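# Remove the blue snap-on lid from its jar

## Task

Get the blue snap-on lid off its jar without knocking that jar over. At the end the jar must be standing on the mat with its lid resting away from it, every other jar must be upright, and any jar that was closed must still be closed. Levering or tipping the lid off is allowed.

## Robot and tools

Robot: two 6-joint arms, left_arm and right_arm, each with a parallel two-finger gripper. They face each other across the table. left_arm's base is at (-0.021, +0.458, +0.039) m on the +y side; right_arm's is at (-0.013, -0.454, +0.039) m. Arm names do not match image sides. All hand positions, velocities and targets use the scene frame: origin at table centre, table surface at z = +0.020 m, +z up.

Joint order in every row and every per-joint list: waist (joint_0), shoulder (joint_1), elbow (joint_2), wrist pitch (joint_3), wrist yaw (joint_4), wrist roll (joint_5). The elbow sign is flipped against the URDF everywhere you read or write it. Stated ranges (URDF signs): waist -3.054..3.054, shoulder 0..3.142, elbow 0..2.356 (so -2.356..0 in your numbers), wrist pitch and yaw -1.571..1.571, wrist roll -3.142..3.142. True ends may differ by up to 0.028 rad.

A row is 14 numbers, each in [-1, 1]: left_arm's six joint values then its opening, then right_arm's six joint values then its opening. Always send all 14, even when one arm is idle. Joint values are offsets, not poses: they are scaled (1.0 = 2.055 rad for waist, shoulder, elbow; 4.263 rad for the three wrist joints) and measured from the "Joint targets" line as it stood when the action began, not from the previous row. Sending the same offset again in a new action moves further. Sending 0 for all of an arm's joints re-commands its current targets. The opening is absolute: +1 fully open, empty fingers close near -0.78, values below that add nothing. Closing from fully open needs about 0.6 s. Keep an idle gripper's opening at its present command; 0 is itself a command.

execute_actions(actions, cameras): actions is a list of actions; each action is up to 15 rows, one per 1/30 s step, with the last row held to fill 15 steps (0.5 s). An empty list just reports state. An action is rejected for both arms if it would push any joint more than 0.028 rad beyond its range; a malformed action, or a first action failing that check, rejects the whole call. cameras picks images: omitted/null/["all"] for all, [] for none; an unknown name voids the call. Cameras: cam_high, cam_low, cam_left_wrist, cam_right_wrist (672x504 each).

move(target, speed, blend, opening_speed, blocking, cameras): target is one 14-number row or up to 15 rows; every row's offsets count from the same starting Joint targets. All joints travel together along a joint-space path, so grippers trace curves. speed is rad/s for the joint with the longest travel (0.01 to 7, default 0.5), one value or one per target. blend (rad) rounds corners between listed targets. opening_speed (0.2 or more per second on the -1..+1 scale) ramps the fingers. blocking=false returns after about 0.5 s while motion continues. Paths ignore obstacles and the other arm; higher speed and targets further past contact mean harder hits. The result adds a "move:" line: done, off_target (resting more than 0.03 rad away), moving, held, fault, and possibly limits=held.

wait(seconds 0..10): lets time pass with commands held. stop(): brakes a running move, needing some room. zoom_image(camera, region [x0,y0,x1,y1] pixels, max 504x504): closer look at the latest image of that camera. read_manual: licence texts only. finished_scene(): ends the scene irreversibly; the result must hold with the robot doing nothing.

Results: Joint positions and Joint velocities per arm (rad, rad/s) plus finger-pad gap (m; 0.080 fully open); Joint targets (base for your next offsets); end_effector_position (point between the fingers, 3 to 4 cm behind the tips; fingers point along gripper +x and close along y) and quat_wxyz, which may be off by a few cm; grip_measured on the command scale (about 1 mm bias; under a hard squeeze up to 0.067 narrower than the object); grip_effort_n (motor-side, negative = closing, not a pad force); Joint torques and External joint torques (push toward larger angle lowers the external reading); step readings for action calls. "within noise" means an arm is still. Other lines: "joint sent to its limit", "joint command not followed" (clearance check altered targets), blocked, TORQUE FAULT, MOTOR HOT, OVER-TEMPERATURE FAULT.

To grip, command about 0.08 below the grip_measured reading at first contact. Only the last 1.5 cm of each finger face is flat.

Motion limits: each joint target may lead its measured angle by at most 0.368 rad (big joints) or 0.763 rad (wrist), and targets putting the gripper over 70 mm from its present place get scaled back, so large moves take several actions. To stop an arm pressing on something, command targets back past its measured positions.

Avoid: contact torque at load limits (waist 17.2, shoulder 21.3, elbow 21.3, wrist pitch 5.61, wrist yaw 5.59, wrist roll 5.24 N m), which freezes the arm 10 s; arm-to-arm collisions or one gripper squeezing the other's fingers, which can end the scene; long stretched-out holding that overheats motors; dropping or flinging parts, slamming, hard pushes; anything leaving the table. Loose objects may occasionally get nudged by outside pushes.

Each tool is called after "Request:" as name([rows], argument=value, ...), one row to a line, values as JSON.

## Session

Request:
execute_actions(actions=[])

Scene clock: 0.00 s.
left_arm: end_effector_position=(-0.0876, +0.1201, +0.3424) grip_measured=+1.000 grip_effort_n=n/a end_effector_quat_wxyz=(+0.464, +0.298, -0.099, -0.829) | right_arm: end_effector_position=(+0.2953, -0.2367, +0.2240) grip_measured=+1.000 grip_effort_n=n/a end_effector_quat_wxyz=(+0.806, +0.191, +0.312, +0.466)
Joint positions: left_arm=[-0.034 1.123 -1.088 -0.41 0.37 0.672 0.08] | right_arm=[-1.239 1.4 -0.757 0.168 -0.777 0.339 0.08]
Joint velocities: within noise
Joint torques (N m): no reading
External joint torques (N m): no reading
Motor temperatures (°C): left_arm=[29 32 31 33 32 43] | right_arm=[34 33 36 40 31 31]
Heat: left arm: hottest wrist roll 43 °C (+0.0 °C/min); right arm: hottest wrist pitch 40 °C (+0.0 °C/min).
Joint targets: left_arm=[-0.034 1.121 -1.090 -0.408 0.370 0.672] | right_arm=[-1.239 1.397 -0.760 0.169 -0.778 0.339]
Tool commands: left_gripper/opening=+1.0 right_gripper/opening=+1.0

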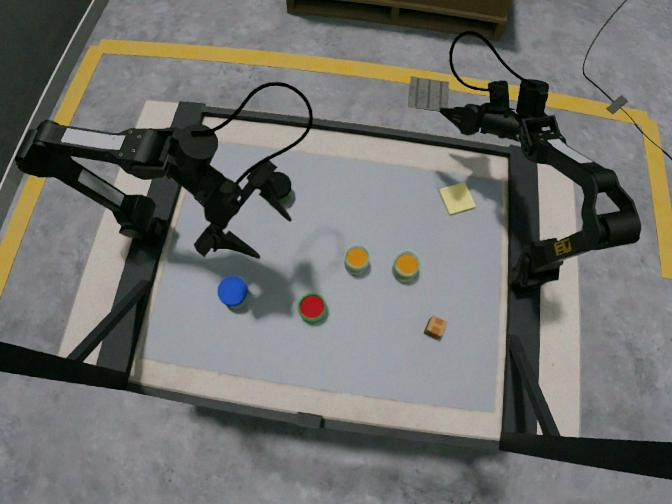

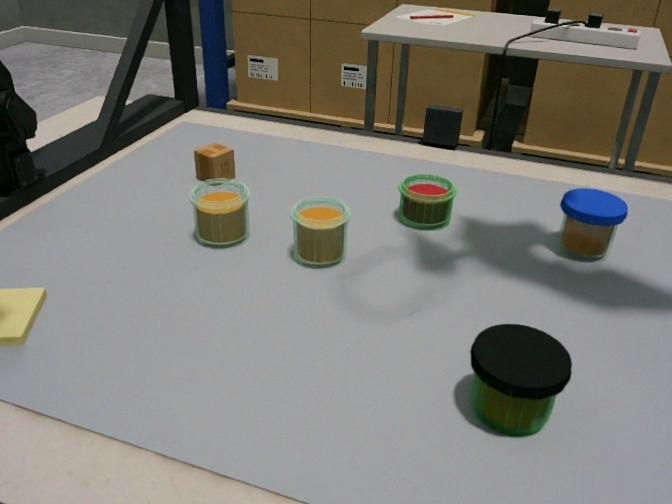

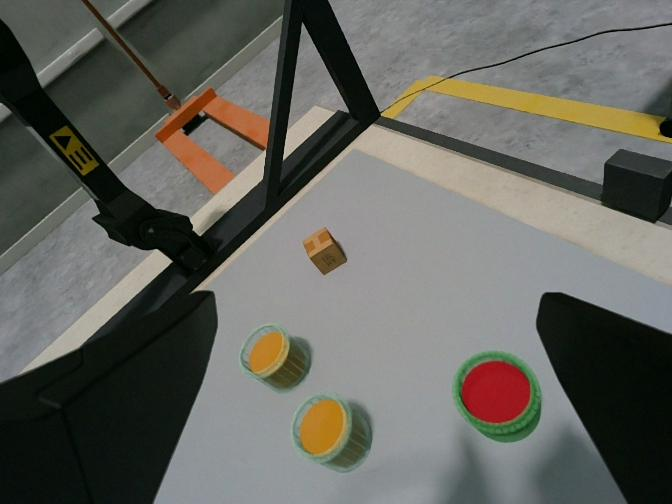

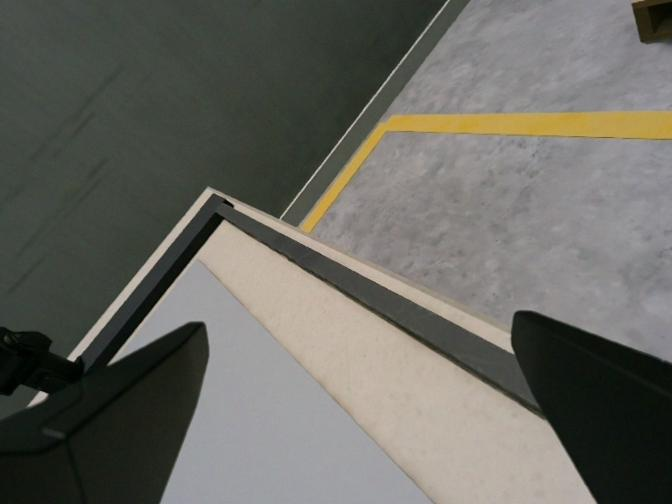

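Request:
zoom_image(camera="cam_low", region=[520, 160, 672, 274])

Request:
zoom_image(camera="cam_high", region=[180, 250, 300, 340])

Request:
zoom_image(camera="cam_low", region=[430, 300, 630, 450])

Scaled by 3.316.

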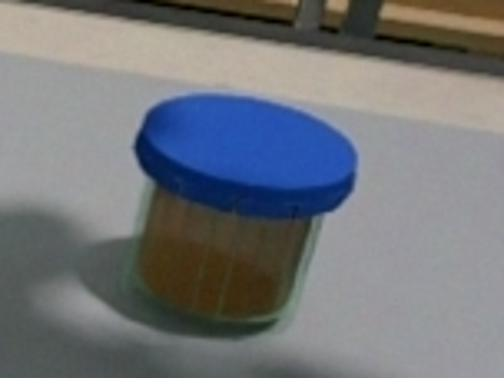

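Scaled by 4.200.

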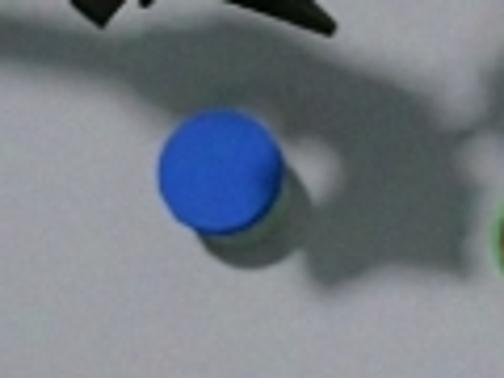

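Scaled by 2.520.

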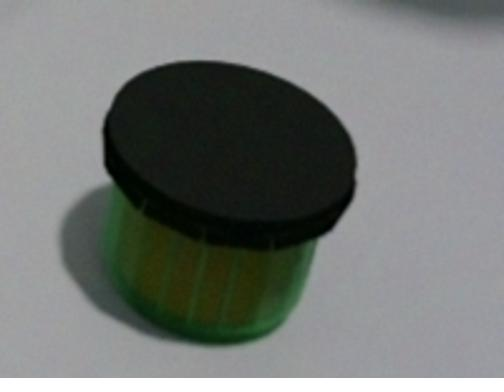

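Request:
move(target=[-0.19854, 0.22044, -0.06375, -0.18977, -0.08679, 0.56955, 1.0, 0.44477, 0.0097, 0.14209, 0.06029, 0.1825, -0.07952, 1.0], speed=1.2)

Scene clock: 15.77 s.
left_arm: end_effector_position=(-0.1356, +0.2158, +0.1579) grip_measured=+1.000 grip_effort_n=-0.2 end_effector_quat_wxyz=(-0.590, +0.390, -0.588, -0.393) | right_arm: end_effector_position=(+0.1028, -0.1123, +0.1336) grip_measured=+1.000 grip_effort_n=0.2 end_effector_quat_wxyz=(+0.786, -0.148, +0.208, +0.563)
Joint positions: left_arm=[-0.438 1.567 -1.206 -1.214 0.002 3.098 0.08] | right_arm=[-0.328 1.412 -0.474 0.421 -0.002 0.002 0.08]
Joint velocities: within noise
Joint torques (N m): left_arm=[-0.34 -5.54 -8.14 0.14 -0.07 0.08] | right_arm=[0.2 -4.05 -4.82 1.88 0.04 -0.07]
External joint torques (N m): left_arm=[-0.33 -0.03 -2.6 -0.08 -0.08 0.07] | right_arm=[0.17 0.33 0.73 0.33 0.05 -0.08]
Motor temperatures (°C): left_arm=[29 33 35 34 31 43] | right_arm=[34 36 38 42 31 31]
Heat: left arm: hottest wrist roll 43 °C (+0.0 °C/min); right arm: hottest wrist pitch 42 °C (+7.6 °C/min).
Joint targets: left_arm=[-0.442 1.574 -1.220 -1.217 0.000 3.100] | right_arm=[-0.325 1.417 -0.468 0.426 0.000 0.000]
move: done
camera_calibration:
cam_left_wrist: T_world_to_cam=[[0.917601, -0.39743, -0.0076435, 0.220975], [-0.363942, -0.847704, 0.385934, 0.100975], [-0.159861, -0.351351, -0.922495, 0.270993], [0, 0, 0, 1]] pos_world=[-0.122697, 0.268633, 0.212709]
cam_right_wrist: T_world_to_cam=[[0.936737, -0.349915, -0.00908947, -0.128217], [-0.270098, -0.706061, -0.654618, 0.0679871], [0.222643, 0.61566, -0.755906, 0.223872], [0, 0, 0, 1]] pos_world=[0.0886254, -0.134691, 0.212566]

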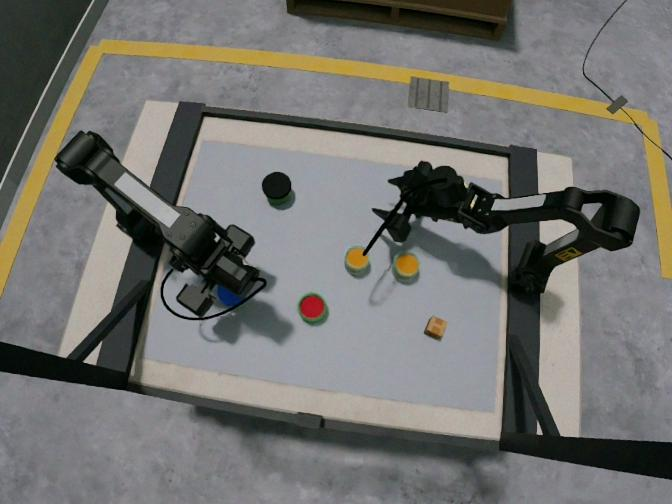

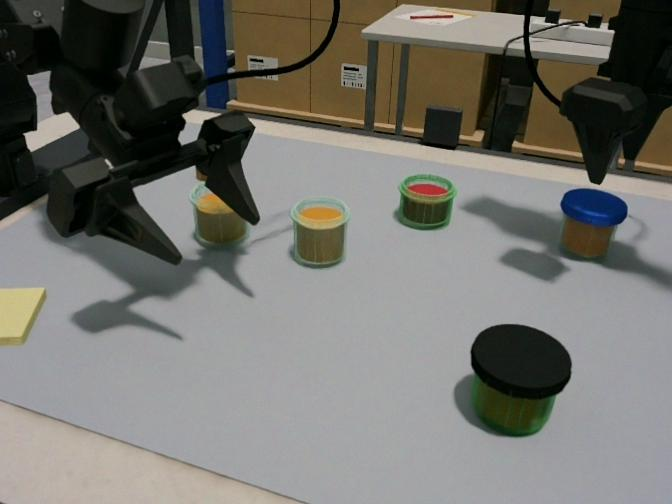

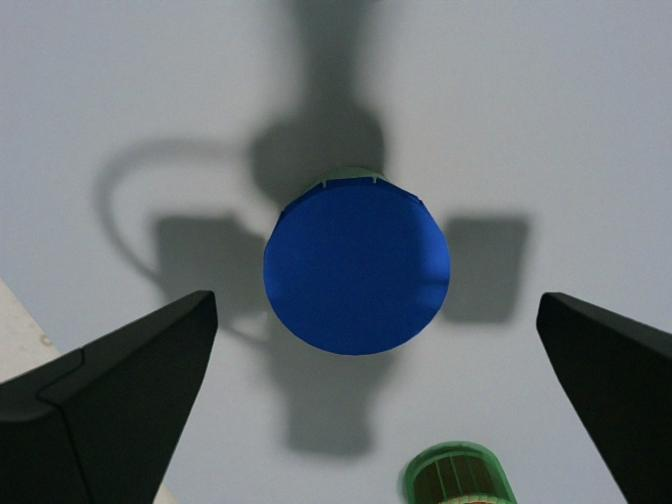

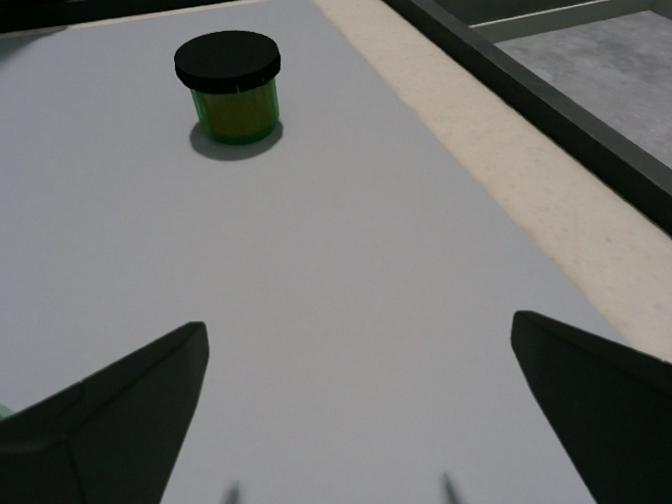

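Request:
move(target=[-0.00389, 0.03698, 0.04623, 0.04105, 0, 0, 1.0, 0, 0, 0, 0, 0, 0, 1.0], speed=0.3)

Scene clock: 19.40 s.
left_arm: end_effector_position=(-0.1457, +0.1997, +0.1217) grip_measured=+1.000 grip_effort_n=-0.2 end_effector_quat_wxyz=(-0.584, +0.392, -0.597, -0.386) | right_arm: end_effector_position=(+0.1028, -0.1123, +0.1336) grip_measured=+1.000 grip_effort_n=0.2 end_effector_quat_wxyz=(+0.786, -0.148, +0.208, +0.563)
Joint positions: left_arm=[-0.446 1.644 -1.139 -1.045 0.002 3.098 0.08] | right_arm=[-0.328 1.412 -0.474 0.421 -0.002 0.002 0.08]
Joint velocities: within noise
Joint torques (N m): left_arm=[-0.31 -6.14 -4.58 0.58 -0.06 0.08] | right_arm=[0.34 -4.04 -4.8 1.83 0.04 -0.06]
External joint torques (N m): left_arm=[-0.29 -0.11 0.89 0.3 -0.07 0.09] | right_arm=[0.34 0.42 0.8 0.25 0.04 -0.07]
Motor temperatures (°C): left_arm=[29 33 35 34 31 43] | right_arm=[34 36 38 42 31 31]
Heat: left arm: hottest wrist roll 43 °C (+0.0 °C/min); right arm: hottest wrist pitch 42 °C (+6.2 °C/min).
Joint targets: left_arm=[-0.450 1.650 -1.125 -1.042 0.000 3.100] | right_arm=[-0.325 1.417 -0.468 0.426 0.000 0.000]
move: done
camera_calibration:
cam_left_wrist: T_world_to_cam=[[0.914161, -0.405271, -0.00808661, 0.224727], [-0.366736, -0.835406, 0.409392, 0.0918822], [-0.17267, -0.371284, -0.912323, 0.231162], [0, 0, 0, 1]] pos_world=[-0.131825, 0.253661, 0.175095]
cam_right_wrist: T_world_to_cam=[[0.936632, -0.3502, -0.00893376, -0.12828], [-0.270216, -0.70601, -0.654624, 0.0680057], [0.222942, 0.615556, -0.755902, 0.223831], [0, 0, 0, 1]] pos_world=[0.0886261, -0.134692, 0.212567]

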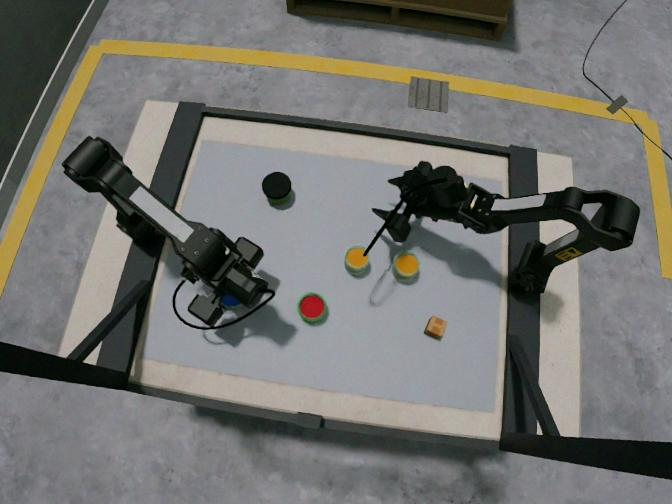

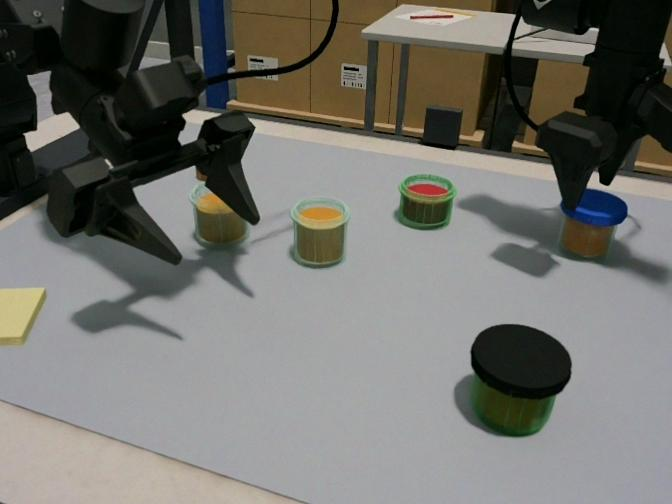

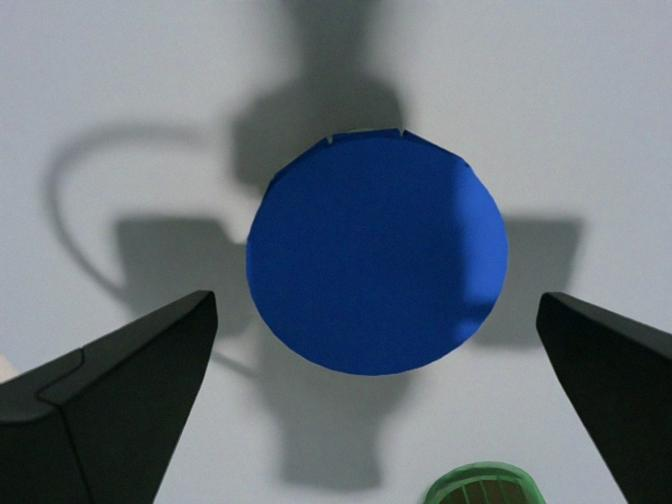

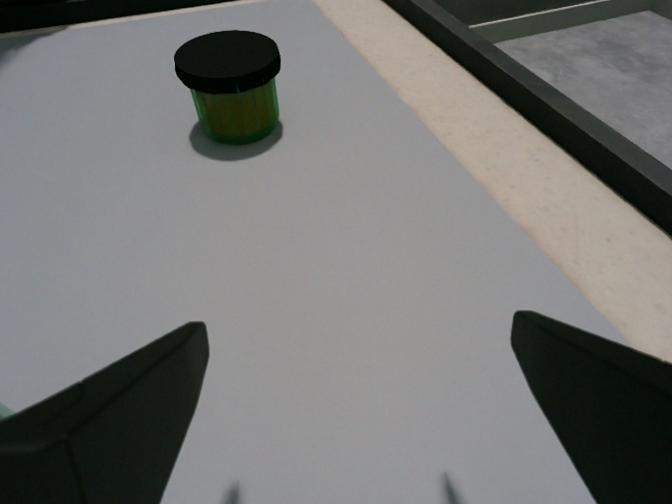

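Request:
zoom_image(camera="cam_left_wrist", region=[200, 100, 560, 400])

Request:
zoom_image(camera="cam_low", region=[500, 100, 672, 280])

Scaled by 1.400.

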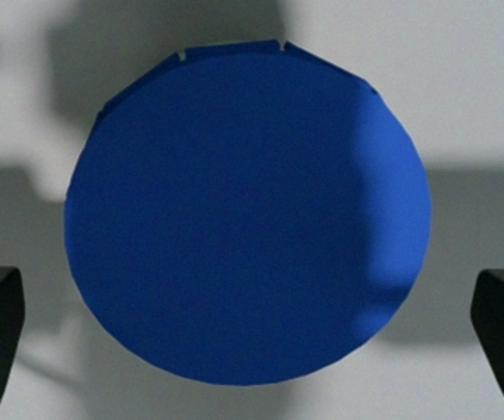

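Scaled by 2.800.

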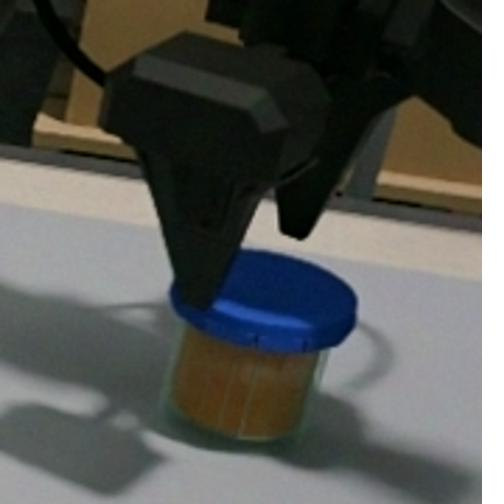

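Request:
move(target=[-0.0005, -0.0039, 0.03893, 0.01243, 0, 0, 1.0, 0, 0, 0, 0, 0, 0, 1.0], speed=0.2, cameras=["cam_low", "cam_left_wrist"])

Scene clock: 25.53 s.
left_arm: end_effector_position=(-0.1408, +0.2105, +0.1025) grip_measured=+1.000 grip_effort_n=-0.2 end_effector_quat_wxyz=(-0.592, +0.387, -0.589, -0.390) | right_arm: end_effector_position=(+0.1028, -0.1123, +0.1336) grip_measured=+1.000 grip_effort_n=0.2 end_effector_quat_wxyz=(+0.786, -0.148, +0.208, +0.563)
Joint positions: left_arm=[-0.447 1.644 -1.059 -0.992 0.002 3.098 0.08] | right_arm=[-0.328 1.412 -0.474 0.421 -0.002 0.002 0.08]
Joint velocities: within noise
Joint torques (N m): left_arm=[-0.33 -6.98 -4.36 0.57 -0.06 0.09] | right_arm=[0.23 -4.07 -4.85 1.86 0.07 -0.07]
External joint torques (N m): left_arm=[-0.31 -1.11 0.95 0.34 -0.07 0.09] | right_arm=[0.21 0.43 0.82 0.26 0.08 -0.07]
Motor temperatures (°C): left_arm=[29 33 35 34 31 43] | right_arm=[33 36 38 43 31 31]
Heat: left arm: hottest wrist roll 43 °C (+0.0 °C/min); right arm: hottest wrist pitch 43 °C (+7.0 °C/min).
Joint targets: left_arm=[-0.451 1.642 -1.046 -0.989 0.000 3.100] | right_arm=[-0.325 1.417 -0.468 0.426 0.000 0.000]
move: done
camera_calibration:
cam_left_wrist: T_world_to_cam=[[0.913746, -0.406221, -0.00725803, 0.224525], [-0.372378, -0.844496, 0.384918, 0.11418], [-0.162491, -0.349015, -0.922922, 0.216303], [0, 0, 0, 1]] pos_world=[-0.127494, 0.263124, 0.15731]
Images, in order (width x height): cam_low 672x504, cam_left_wrist 672x504.

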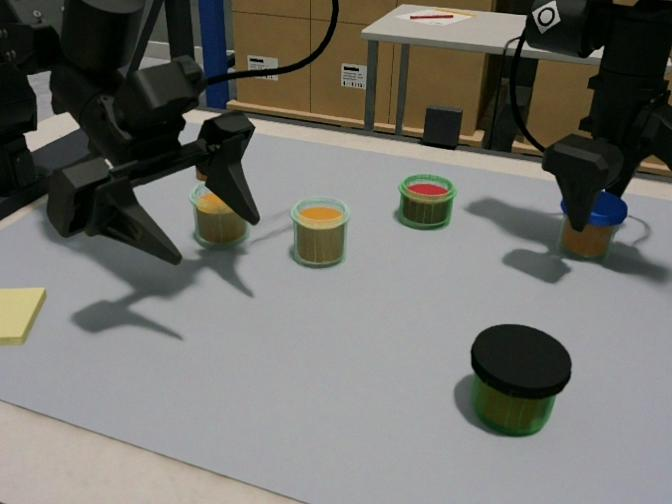

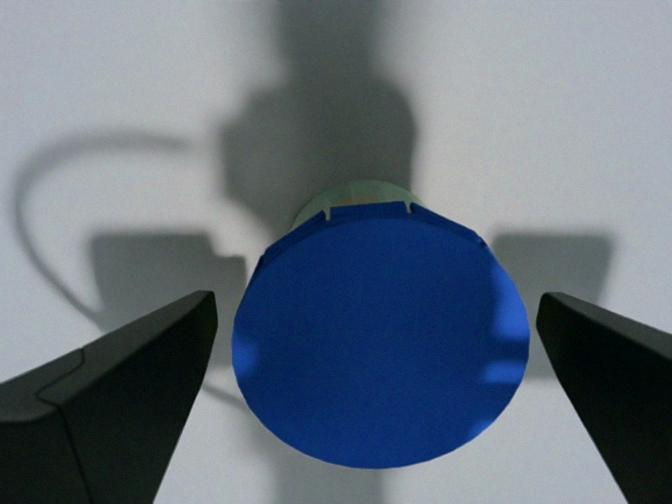

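Request:
zoom_image(camera="cam_low", region=[520, 160, 672, 274])

Scaled by 3.316.

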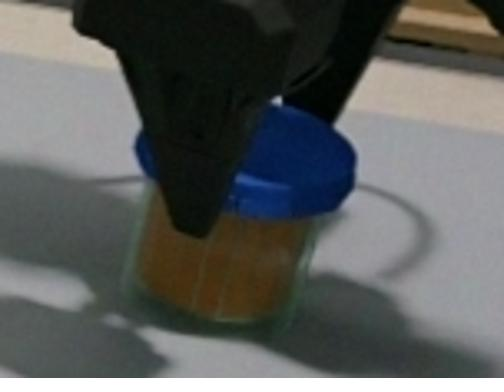

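Request:
move(target=[0, 0, 0, 0, 0, 0, 0.54, 0, 0, 0, 0, 0, 0, 1.0], opening_speed=0.4, cameras=["cam_low", "cam_left_wrist"])

Scene clock: 27.87 s.
left_arm: end_effector_position=(-0.1411, +0.2107, +0.1024) grip_measured=+0.624 grip_effort_n=-83.5 end_effector_quat_wxyz=(-0.592, +0.387, -0.589, -0.390) | right_arm: end_effector_position=(+0.1028, -0.1123, +0.1336) grip_measured=+1.000 grip_effort_n=0.2 end_effector_quat_wxyz=(+0.786, -0.148, +0.208, +0.563)
Joint positions: left_arm=[-0.449 1.644 -1.058 -0.992 0.002 3.098 0.063] | right_arm=[-0.328 1.412 -0.474 0.421 -0.002 0.002 0.08]
Joint velocities: within noise
Joint torques (N m): left_arm=[-0.19 -6.89 -4.4 0.53 -0.05 0.09] | right_arm=[0.31 -4.02 -4.82 1.85 0.05 -0.07]
External joint torques (N m): left_arm=[-0.18 -1.01 0.96 0.28 -0.06 0.09] | right_arm=[0.34 0.45 0.83 0.26 0.04 -0.07]
Motor temperatures (°C): left_arm=[29 34 35 34 31 43] | right_arm=[33 36 38 43 31 31]
Heat: left arm: hottest wrist roll 43 °C (+0.0 °C/min); right arm: hottest wrist pitch 43 °C (+6.5 °C/min).
Joint targets: left_arm=[-0.451 1.642 -1.045 -0.989 0.000 3.100] | right_arm=[-0.325 1.417 -0.468 0.426 0.000 0.000]
move: done
camera_calibration:
cam_left_wrist: T_world_to_cam=[[0.913321, -0.407177, -0.00721191, 0.224978], [-0.373285, -0.844117, 0.38487, 0.114104], [-0.162798, -0.348817, -0.922943, 0.21616], [0, 0, 0, 1]] pos_world=[-0.127693, 0.263323, 0.15721]
Images, in order (width x height): cam_low 672x504, cam_left_wrist 672x504.

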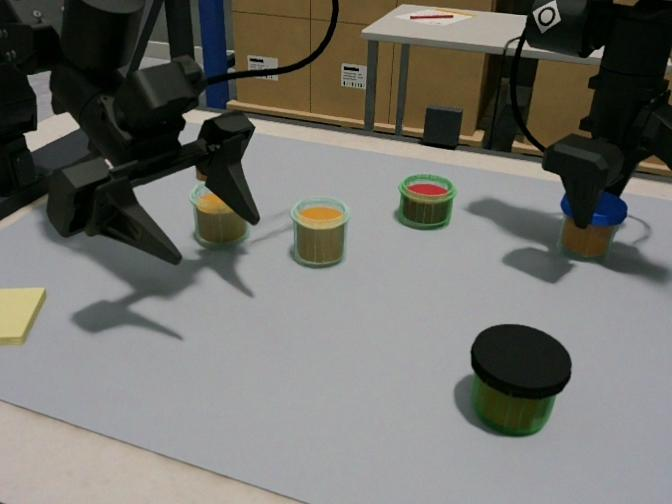

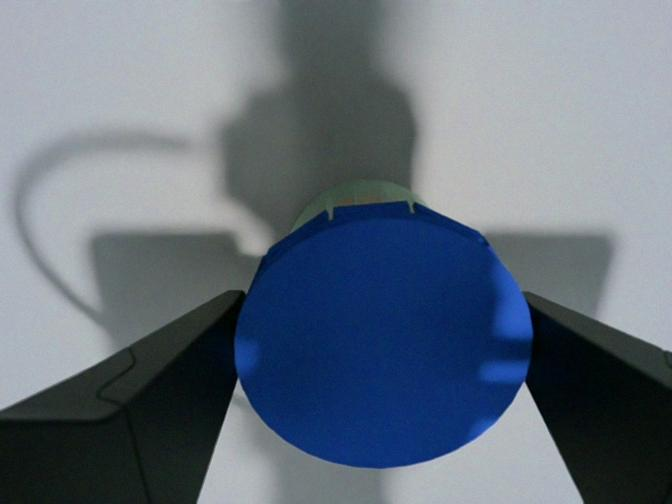

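Request:
move([
  [0, -0.0075, -0.0238, -0.0125, 0, 0, 0.54, 0, 0, 0, 0, 0, 0, 1.0],
  [0, -0.0219, -0.07105, -0.0373, 0, -0.47, 0.54, 0, 0, 0, 0, 0, 0, 1.0],
], speed=[0.2, 1.8], blend=[0.02, 0], cameras=["cam_low", "cam_left_wrist"])

Scene clock: 38.30 s.
left_arm: end_effector_position=(-0.1407, +0.2114, +0.1380) grip_measured=+0.624 grip_effort_n=-83.5 end_effector_quat_wxyz=(+0.002, +0.709, +0.012, -0.705) | right_arm: end_effector_position=(+0.1028, -0.1123, +0.1336) grip_measured=+1.000 grip_effort_n=0.2 end_effector_quat_wxyz=(+0.786, -0.148, +0.208, +0.563)
Joint positions: left_arm=[-0.449 1.611 -1.171 -1.146 0.001 1.099 0.063] | right_arm=[-0.328 1.412 -0.474 0.421 -0.002 0.002 0.08]
Joint velocities: within noise
Joint torques (N m): left_arm=[-0.14 -8.63 -8.96 0.22 -0.01 -0.08] | right_arm=[0.3 -3.92 -4.87 1.87 0.05 -0.09]
External joint torques (N m): left_arm=[-0.13 -2.83 -3.41 -0.09 -0.06 -0.08] | right_arm=[0.3 0.5 0.67 0.31 0.05 -0.09]
Motor temperatures (°C): left_arm=[29 34 35 34 31 42] | right_arm=[33 36 38 44 31 31]
Heat: left arm: hottest wrist roll 42 °C (-1.6 °C/min); right arm: hottest wrist pitch 44 °C (+6.3 °C/min).
Joint targets: left_arm=[-0.451 1.597 -1.192 -1.148 0.000 1.097] | right_arm=[-0.325 1.417 -0.468 0.426 0.000 0.000]
move: done
camera_calibration:
cam_left_wrist: T_world_to_cam=[[-0.00832389, 0.999926, 0.00892585, -0.204219], [0.918418, 0.00411413, 0.395591, 0.102065], [0.395525, 0.0114905, -0.918383, 0.251064], [0, 0, 0, 1]] pos_world=[-0.19474, 0.200899, 0.19202]
Images, in order (width x height): cam_low 672x504, cam_left_wrist 672x504.

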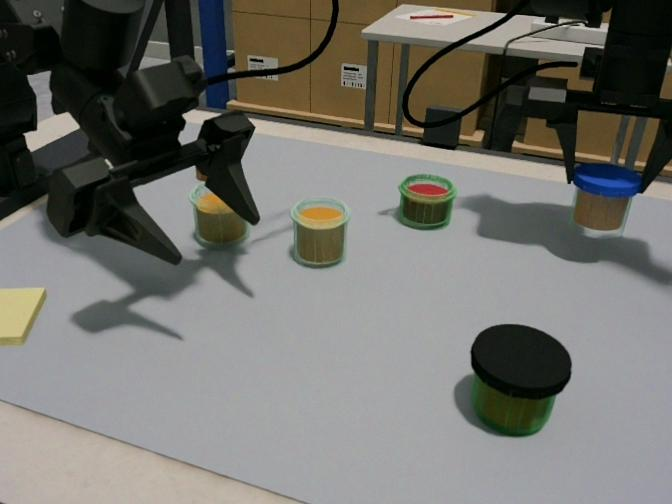

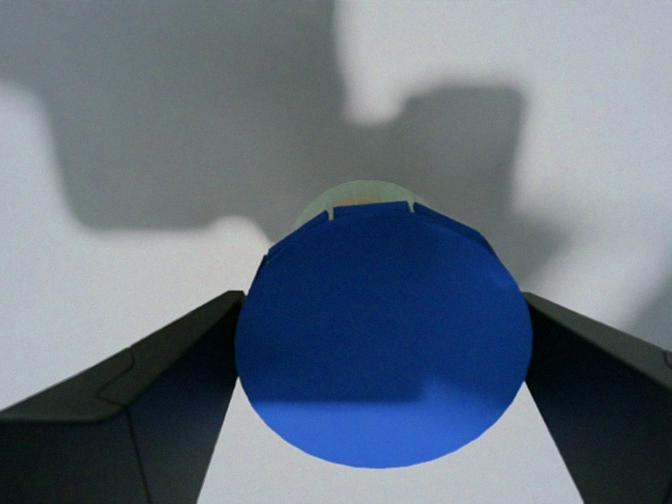

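Request:
zoom_image(camera="cam_low", region=[540, 130, 672, 250])

Scaled by 3.818.

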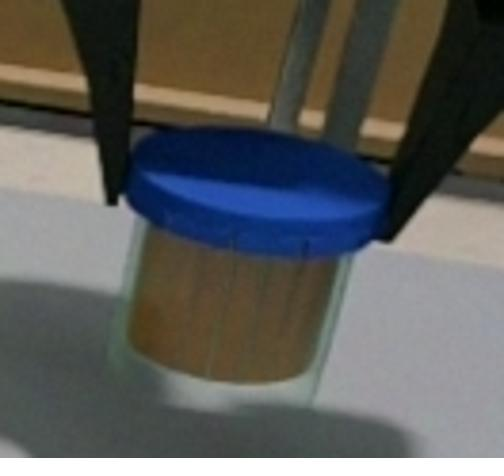

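Request:
zoom_image(camera="cam_low", region=[560, 155, 650, 245])

Request:
zoom_image(camera="cam_low", region=[460, 310, 590, 440])

Scaled by 5.600.

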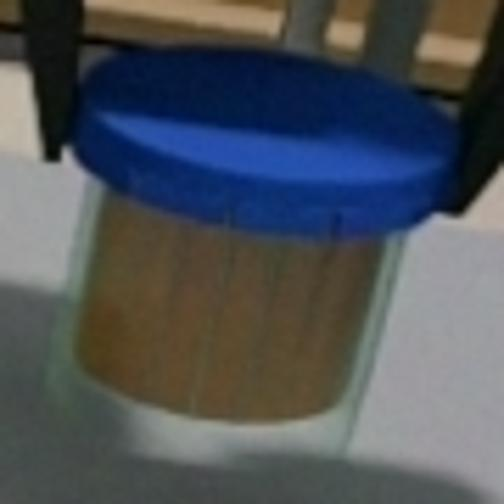

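Scaled by 3.877.

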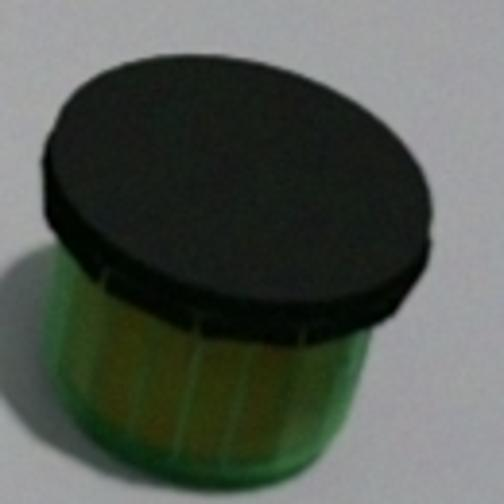

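Request:
move(target=[0.41397, 0.32798, -0.42044, -0.04642, 0, -0.82806, 0.54, 0, 0, 0, 0, 0, 0, 1.0], speed=1.6)

Scene clock: 44.10 s.
left_arm: end_effector_position=(+0.1497, +0.0519, +0.1292) grip_measured=+0.625 grip_effort_n=-83.5 end_effector_quat_wxyz=(-0.572, +0.414, -0.572, -0.417) | right_arm: end_effector_position=(+0.1028, -0.1123, +0.1336) grip_measured=+1.000 grip_effort_n=0.7 end_effector_quat_wxyz=(+0.786, -0.148, +0.208, +0.563)
Joint positions: left_arm=[0.401 2.267 -2.035 -1.343 0.001 -2.43 0.063] | right_arm=[-0.328 1.412 -0.474 0.421 -0.002 0.002 0.08]
Joint velocities: within noise
Joint torques (N m): left_arm=[-0.12 -11.6 -8.9 0.11 -0.07 -0.13] | right_arm=[0.19 -4.04 -4.73 1.83 0.05 -0.09]
External joint torques (N m): left_arm=[-0.12 -0.97 -3.23 -0.14 -0.04 -0.13] | right_arm=[0.14 0.48 0.96 0.23 0.06 -0.09]
Motor temperatures (°C): left_arm=[28 36 36 34 31 42] | right_arm=[33 36 38 45 31 31]
Heat: left arm: hottest wrist roll 42 °C (-1.4 °C/min); right arm: hottest wrist pitch 45 °C (+6.8 °C/min).
Joint targets: left_arm=[0.400 2.271 -2.056 -1.346 0.000 -2.433] | right_arm=[-0.325 1.417 -0.468 0.426 0.000 0.000]
move: done
camera_calibration:
cam_left_wrist: T_world_to_cam=[[0.947325, -0.320147, -0.00903819, -0.114438], [-0.291708, -0.874134, 0.388324, 0.0672076], [-0.132221, -0.365232, -0.921479, 0.228914], [0, 0, 0, 1]] pos_world=[0.158282, 0.105718, 0.183806]
cam_right_wrist: T_world_to_cam=[[0.936632, -0.3502, -0.00893376, -0.12828], [-0.270216, -0.70601, -0.654624, 0.0680057], [0.222942, 0.615556, -0.755902, 0.223831], [0, 0, 0, 1]] pos_world=[0.0886261, -0.134692, 0.212567]

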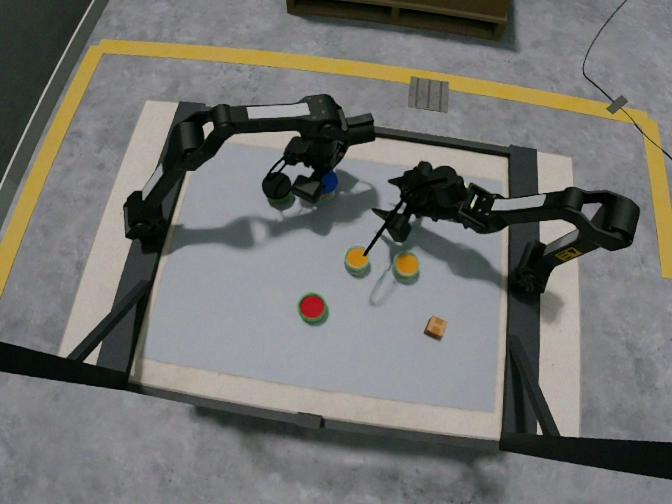

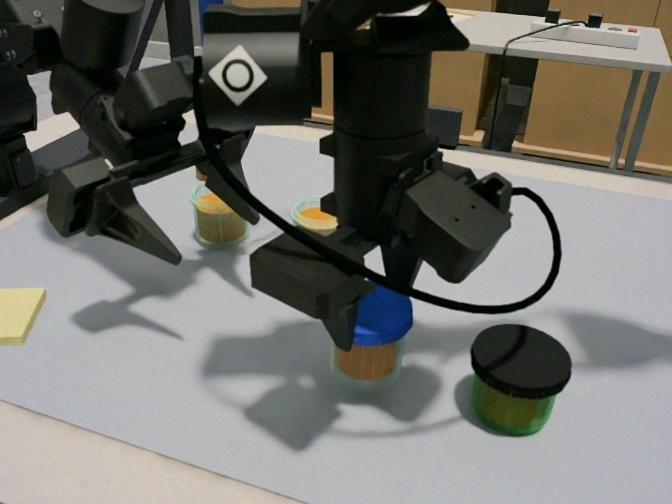

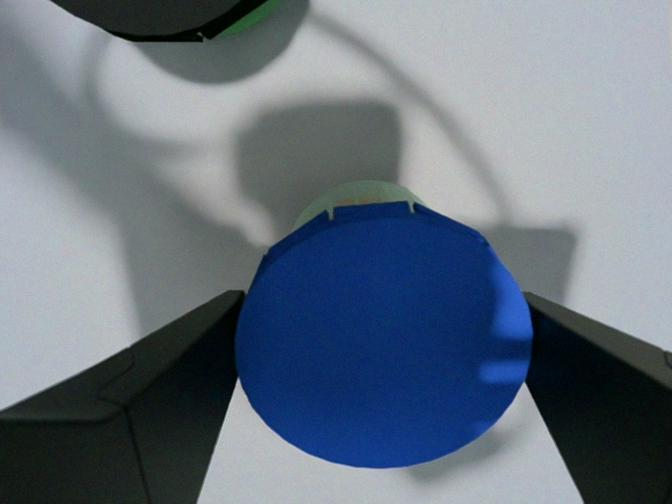

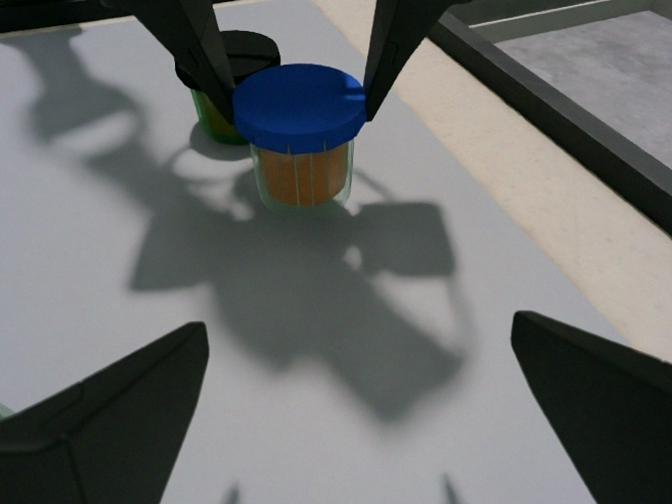

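Request:
zoom_image(camera="cam_right_wrist", region=[210, 40, 390, 220])

Request:
zoom_image(camera="cam_low", region=[300, 260, 440, 400])

Scaled by 2.800.

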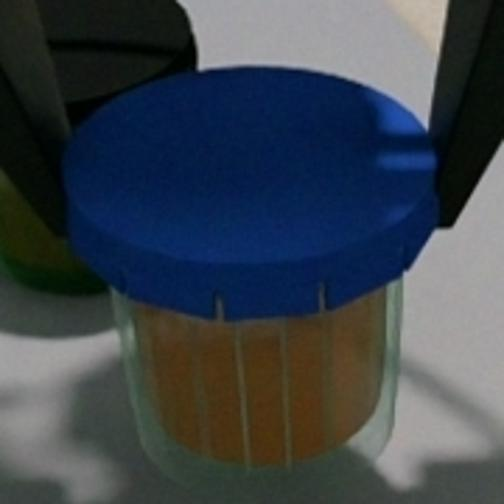

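Scaled by 3.600.

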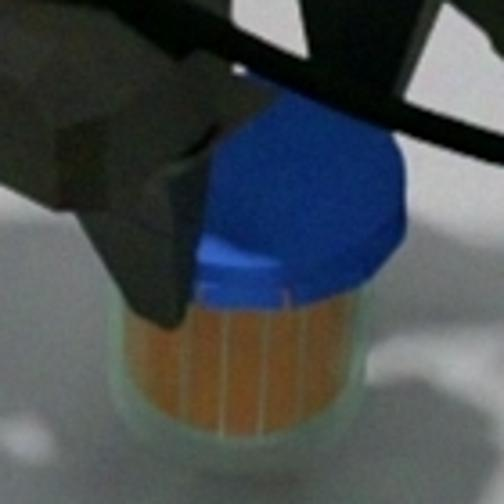

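Request:
move([
  [0.03187, 0.01132, 0.0129, 0.00927, 0, 0.0230, 0.54, -0.00944, 0.33421, -0.07674, 0.18539, 0, 0, 1.0],
  [0.03187, 0.02263, 0.02579, 0.01853, 0, 0.0230, 0.54, -0.00944, 0.33421, -0.07674, 0.18539, 0, 0, 1.0],
], speed=[0.8, 0.08])

Scene clock: 50.27 s.
left_arm: end_effector_position=(+0.1793, +0.0536, +0.1074) grip_measured=+0.625 grip_effort_n=-83.5 end_effector_quat_wxyz=(-0.577, +0.410, -0.580, -0.403) | right_arm: end_effector_position=(+0.1356, -0.0350, +0.0750) grip_measured=+1.000 grip_effort_n=0.7 end_effector_quat_wxyz=(+0.809, -0.076, +0.109, +0.572)
Joint positions: left_arm=[0.463 2.307 -2.017 -1.271 0.003 -2.337 0.063] | right_arm=[-0.341 2.096 -0.617 1.212 -0.002 0.002 0.08]
Joint velocities: within noise
Joint torques (N m): left_arm=[0.21 -11.08 -4.61 0.65 -0.14 0.05] | right_arm=[-0.2 -6.38 -4.23 1.95 0.04 -0.12]
External joint torques (N m): left_arm=[0.28 -0.27 1.04 0.38 -0.11 0.05] | right_arm=[-0.21 0.81 -0.75 0.27 0.04 -0.12]
Motor temperatures (°C): left_arm=[28 37 37 33 31 42] | right_arm=[33 37 38 45 31 31]
Heat: left arm: hottest wrist roll 42 °C (-1.2 °C/min); right arm: hottest wrist pitch 45 °C (+6.0 °C/min).
Joint targets: left_arm=[0.465 2.318 -2.002 -1.267 0.000 -2.335] | right_arm=[-0.344 2.104 -0.626 1.217 0.000 0.000]
move: done
camera_calibration:
cam_left_wrist: T_world_to_cam=[[0.937121, -0.349005, -0.000619031, -0.139563], [-0.319861, -0.859574, 0.398525, 0.0889362], [-0.139619, -0.373268, -0.917157, 0.214618], [0, 0, 0, 1]] pos_world=[0.189199, 0.107849, 0.161309]
cam_right_wrist: T_world_to_cam=[[0.932782, -0.360092, -0.0158615, -0.131767], [-0.217869, -0.528219, -0.820681, 0.104675], [0.287142, 0.768972, -0.571167, 0.107429], [0, 0, 0, 1]] pos_world=[0.114868, -0.0747661, 0.145175]

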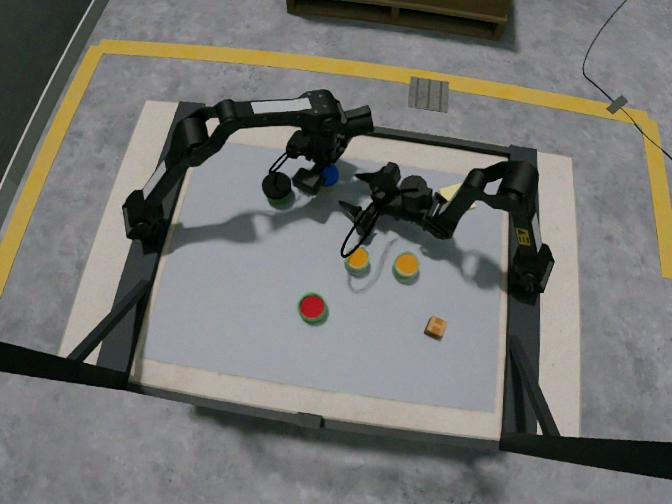

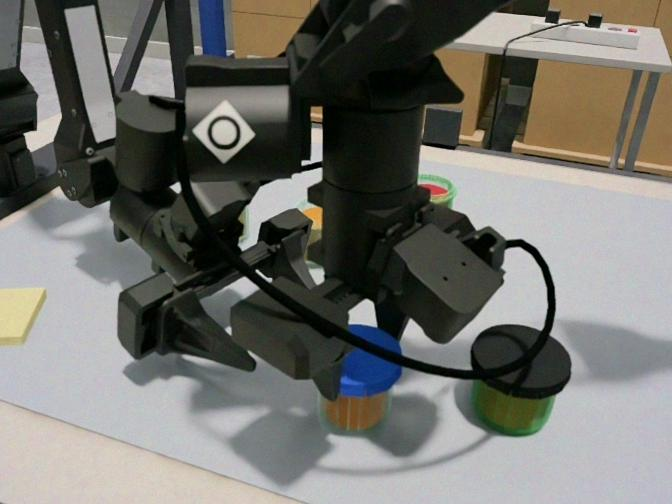

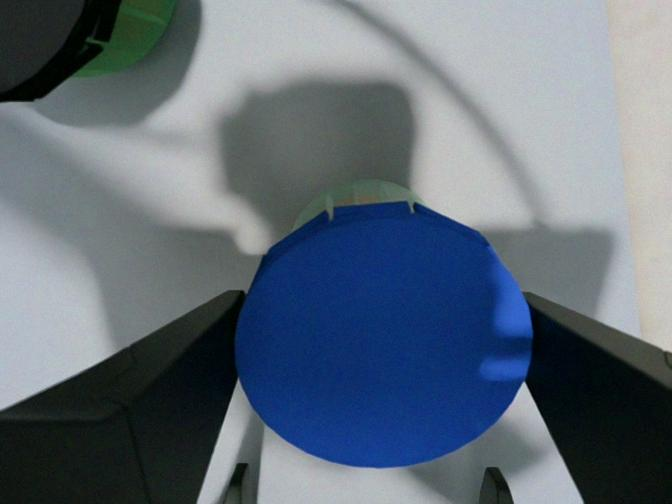

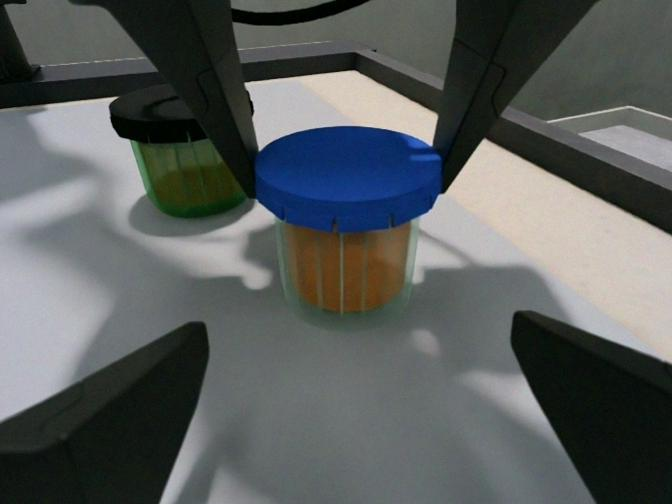

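Request:
zoom_image(camera="cam_right_wrist", region=[240, 110, 460, 340])

Request:
zoom_image(camera="cam_right_wrist", region=[140, 280, 600, 380])

Scaled by 2.191.

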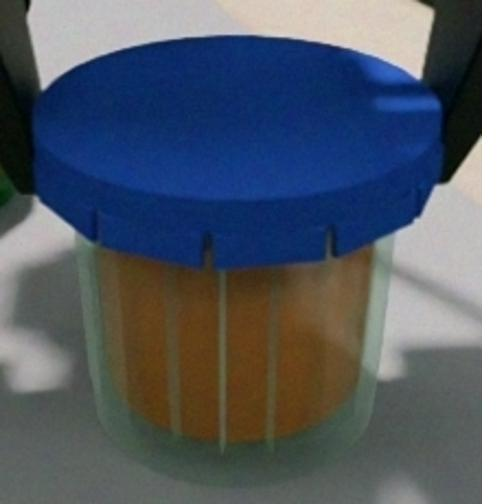

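Scaled by 1.096.

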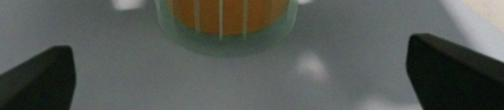

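Request:
move([
  [0, 0.0005, 0.0068, 0.0035, 0, 0, 0.54, 0.0005, 0.0474, -0.0783, -0.0152, 0, 0, 1.0],
  [0, 0.0005, 0.0068, 0.0035, 0, 0, 0.54, 0.0005, 0.09489, -0.15669, -0.0305, 0, 0, 1.0],
], speed=0.2, blend=[0.05, 0])

Scene clock: 55.57 s.
left_arm: end_effector_position=(+0.1790, +0.0537, +0.1054) grip_measured=+0.625 grip_effort_n=-83.5 end_effector_quat_wxyz=(-0.577, +0.410, -0.580, -0.403) | right_arm: end_effector_position=(+0.1595, +0.0320, +0.0582) grip_measured=+1.000 grip_effort_n=0.2 end_effector_quat_wxyz=(+0.810, -0.075, +0.108, +0.572)
Joint positions: left_arm=[0.463 2.307 -2.009 -1.263 0.003 -2.337 0.063] | right_arm=[-0.341 2.29 -0.938 1.087 -0.002 0.002 0.08]
Joint velocities: within noise
Joint torques (N m): left_arm=[0.23 -10.88 -3.92 1.22 -0.14 0.04] | right_arm=[-0.12 -7.92 -5.07 1.52 0.07 -0.08]
External joint torques (N m): left_arm=[0.26 -0.1 1.71 0.95 -0.12 0.04] | right_arm=[-0.16 1.07 -0.99 -0.16 0.08 -0.08]
Motor temperatures (°C): left_arm=[28 39 36 34 31 42] | right_arm=[33 38 38 46 31 31]
Heat: left arm: hottest wrist roll 42 °C (-1.1 °C/min); right arm: hottest wrist pitch 46 °C (+6.5 °C/min).
Joint targets: left_arm=[0.465 2.319 -1.989 -1.252 0.000 -2.335] | right_arm=[-0.343 2.299 -0.948 1.086 0.000 0.000]
move: done
camera_calibration:
cam_left_wrist: T_world_to_cam=[[0.937007, -0.349308, -0.000899918, -0.139277], [-0.320063, -0.859584, 0.398339, 0.0897384], [-0.139917, -0.372959, -0.917238, 0.212791], [0, 0, 0, 1]] pos_world=[0.188999, 0.107849, 0.159309]
cam_right_wrist: T_world_to_cam=[[0.932759, -0.36015, -0.015915, -0.130173], [-0.217174, -0.526131, -0.822205, 0.131318], [0.287743, 0.770375, -0.568969, 0.0391611], [0, 0, 0, 1]] pos_world=[0.13867, -0.00795996, 0.12818]

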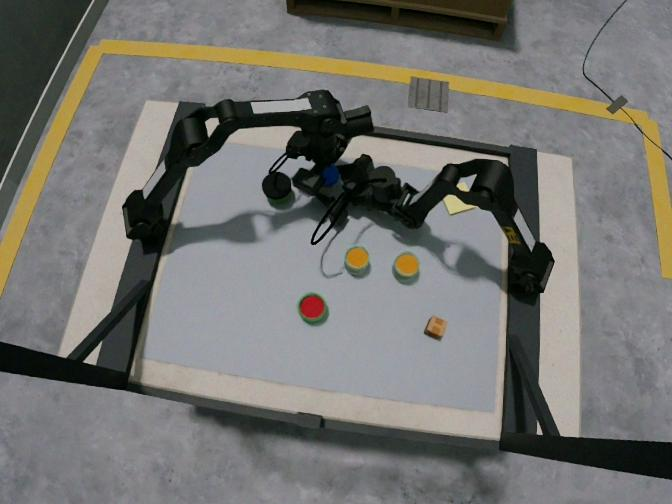

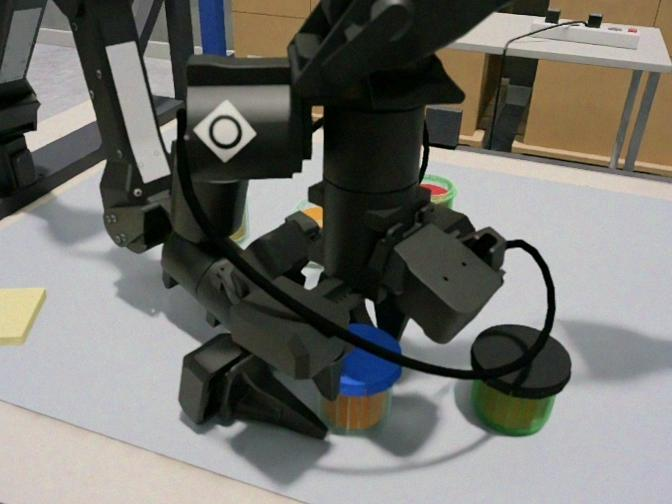

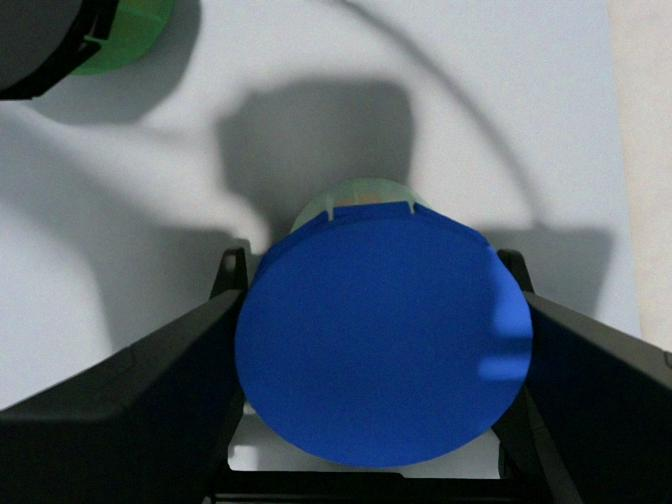

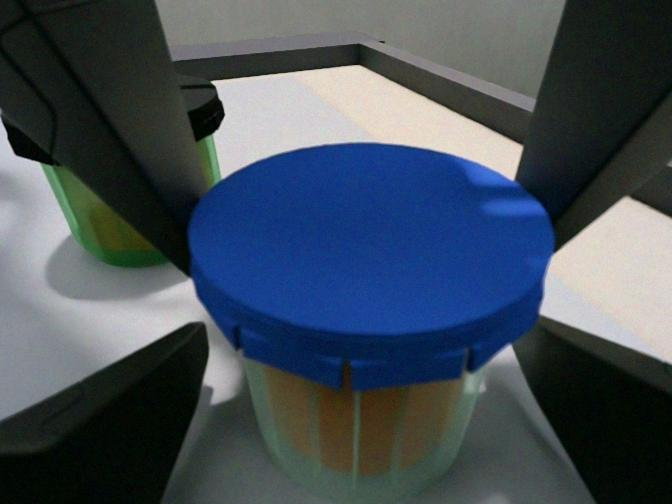

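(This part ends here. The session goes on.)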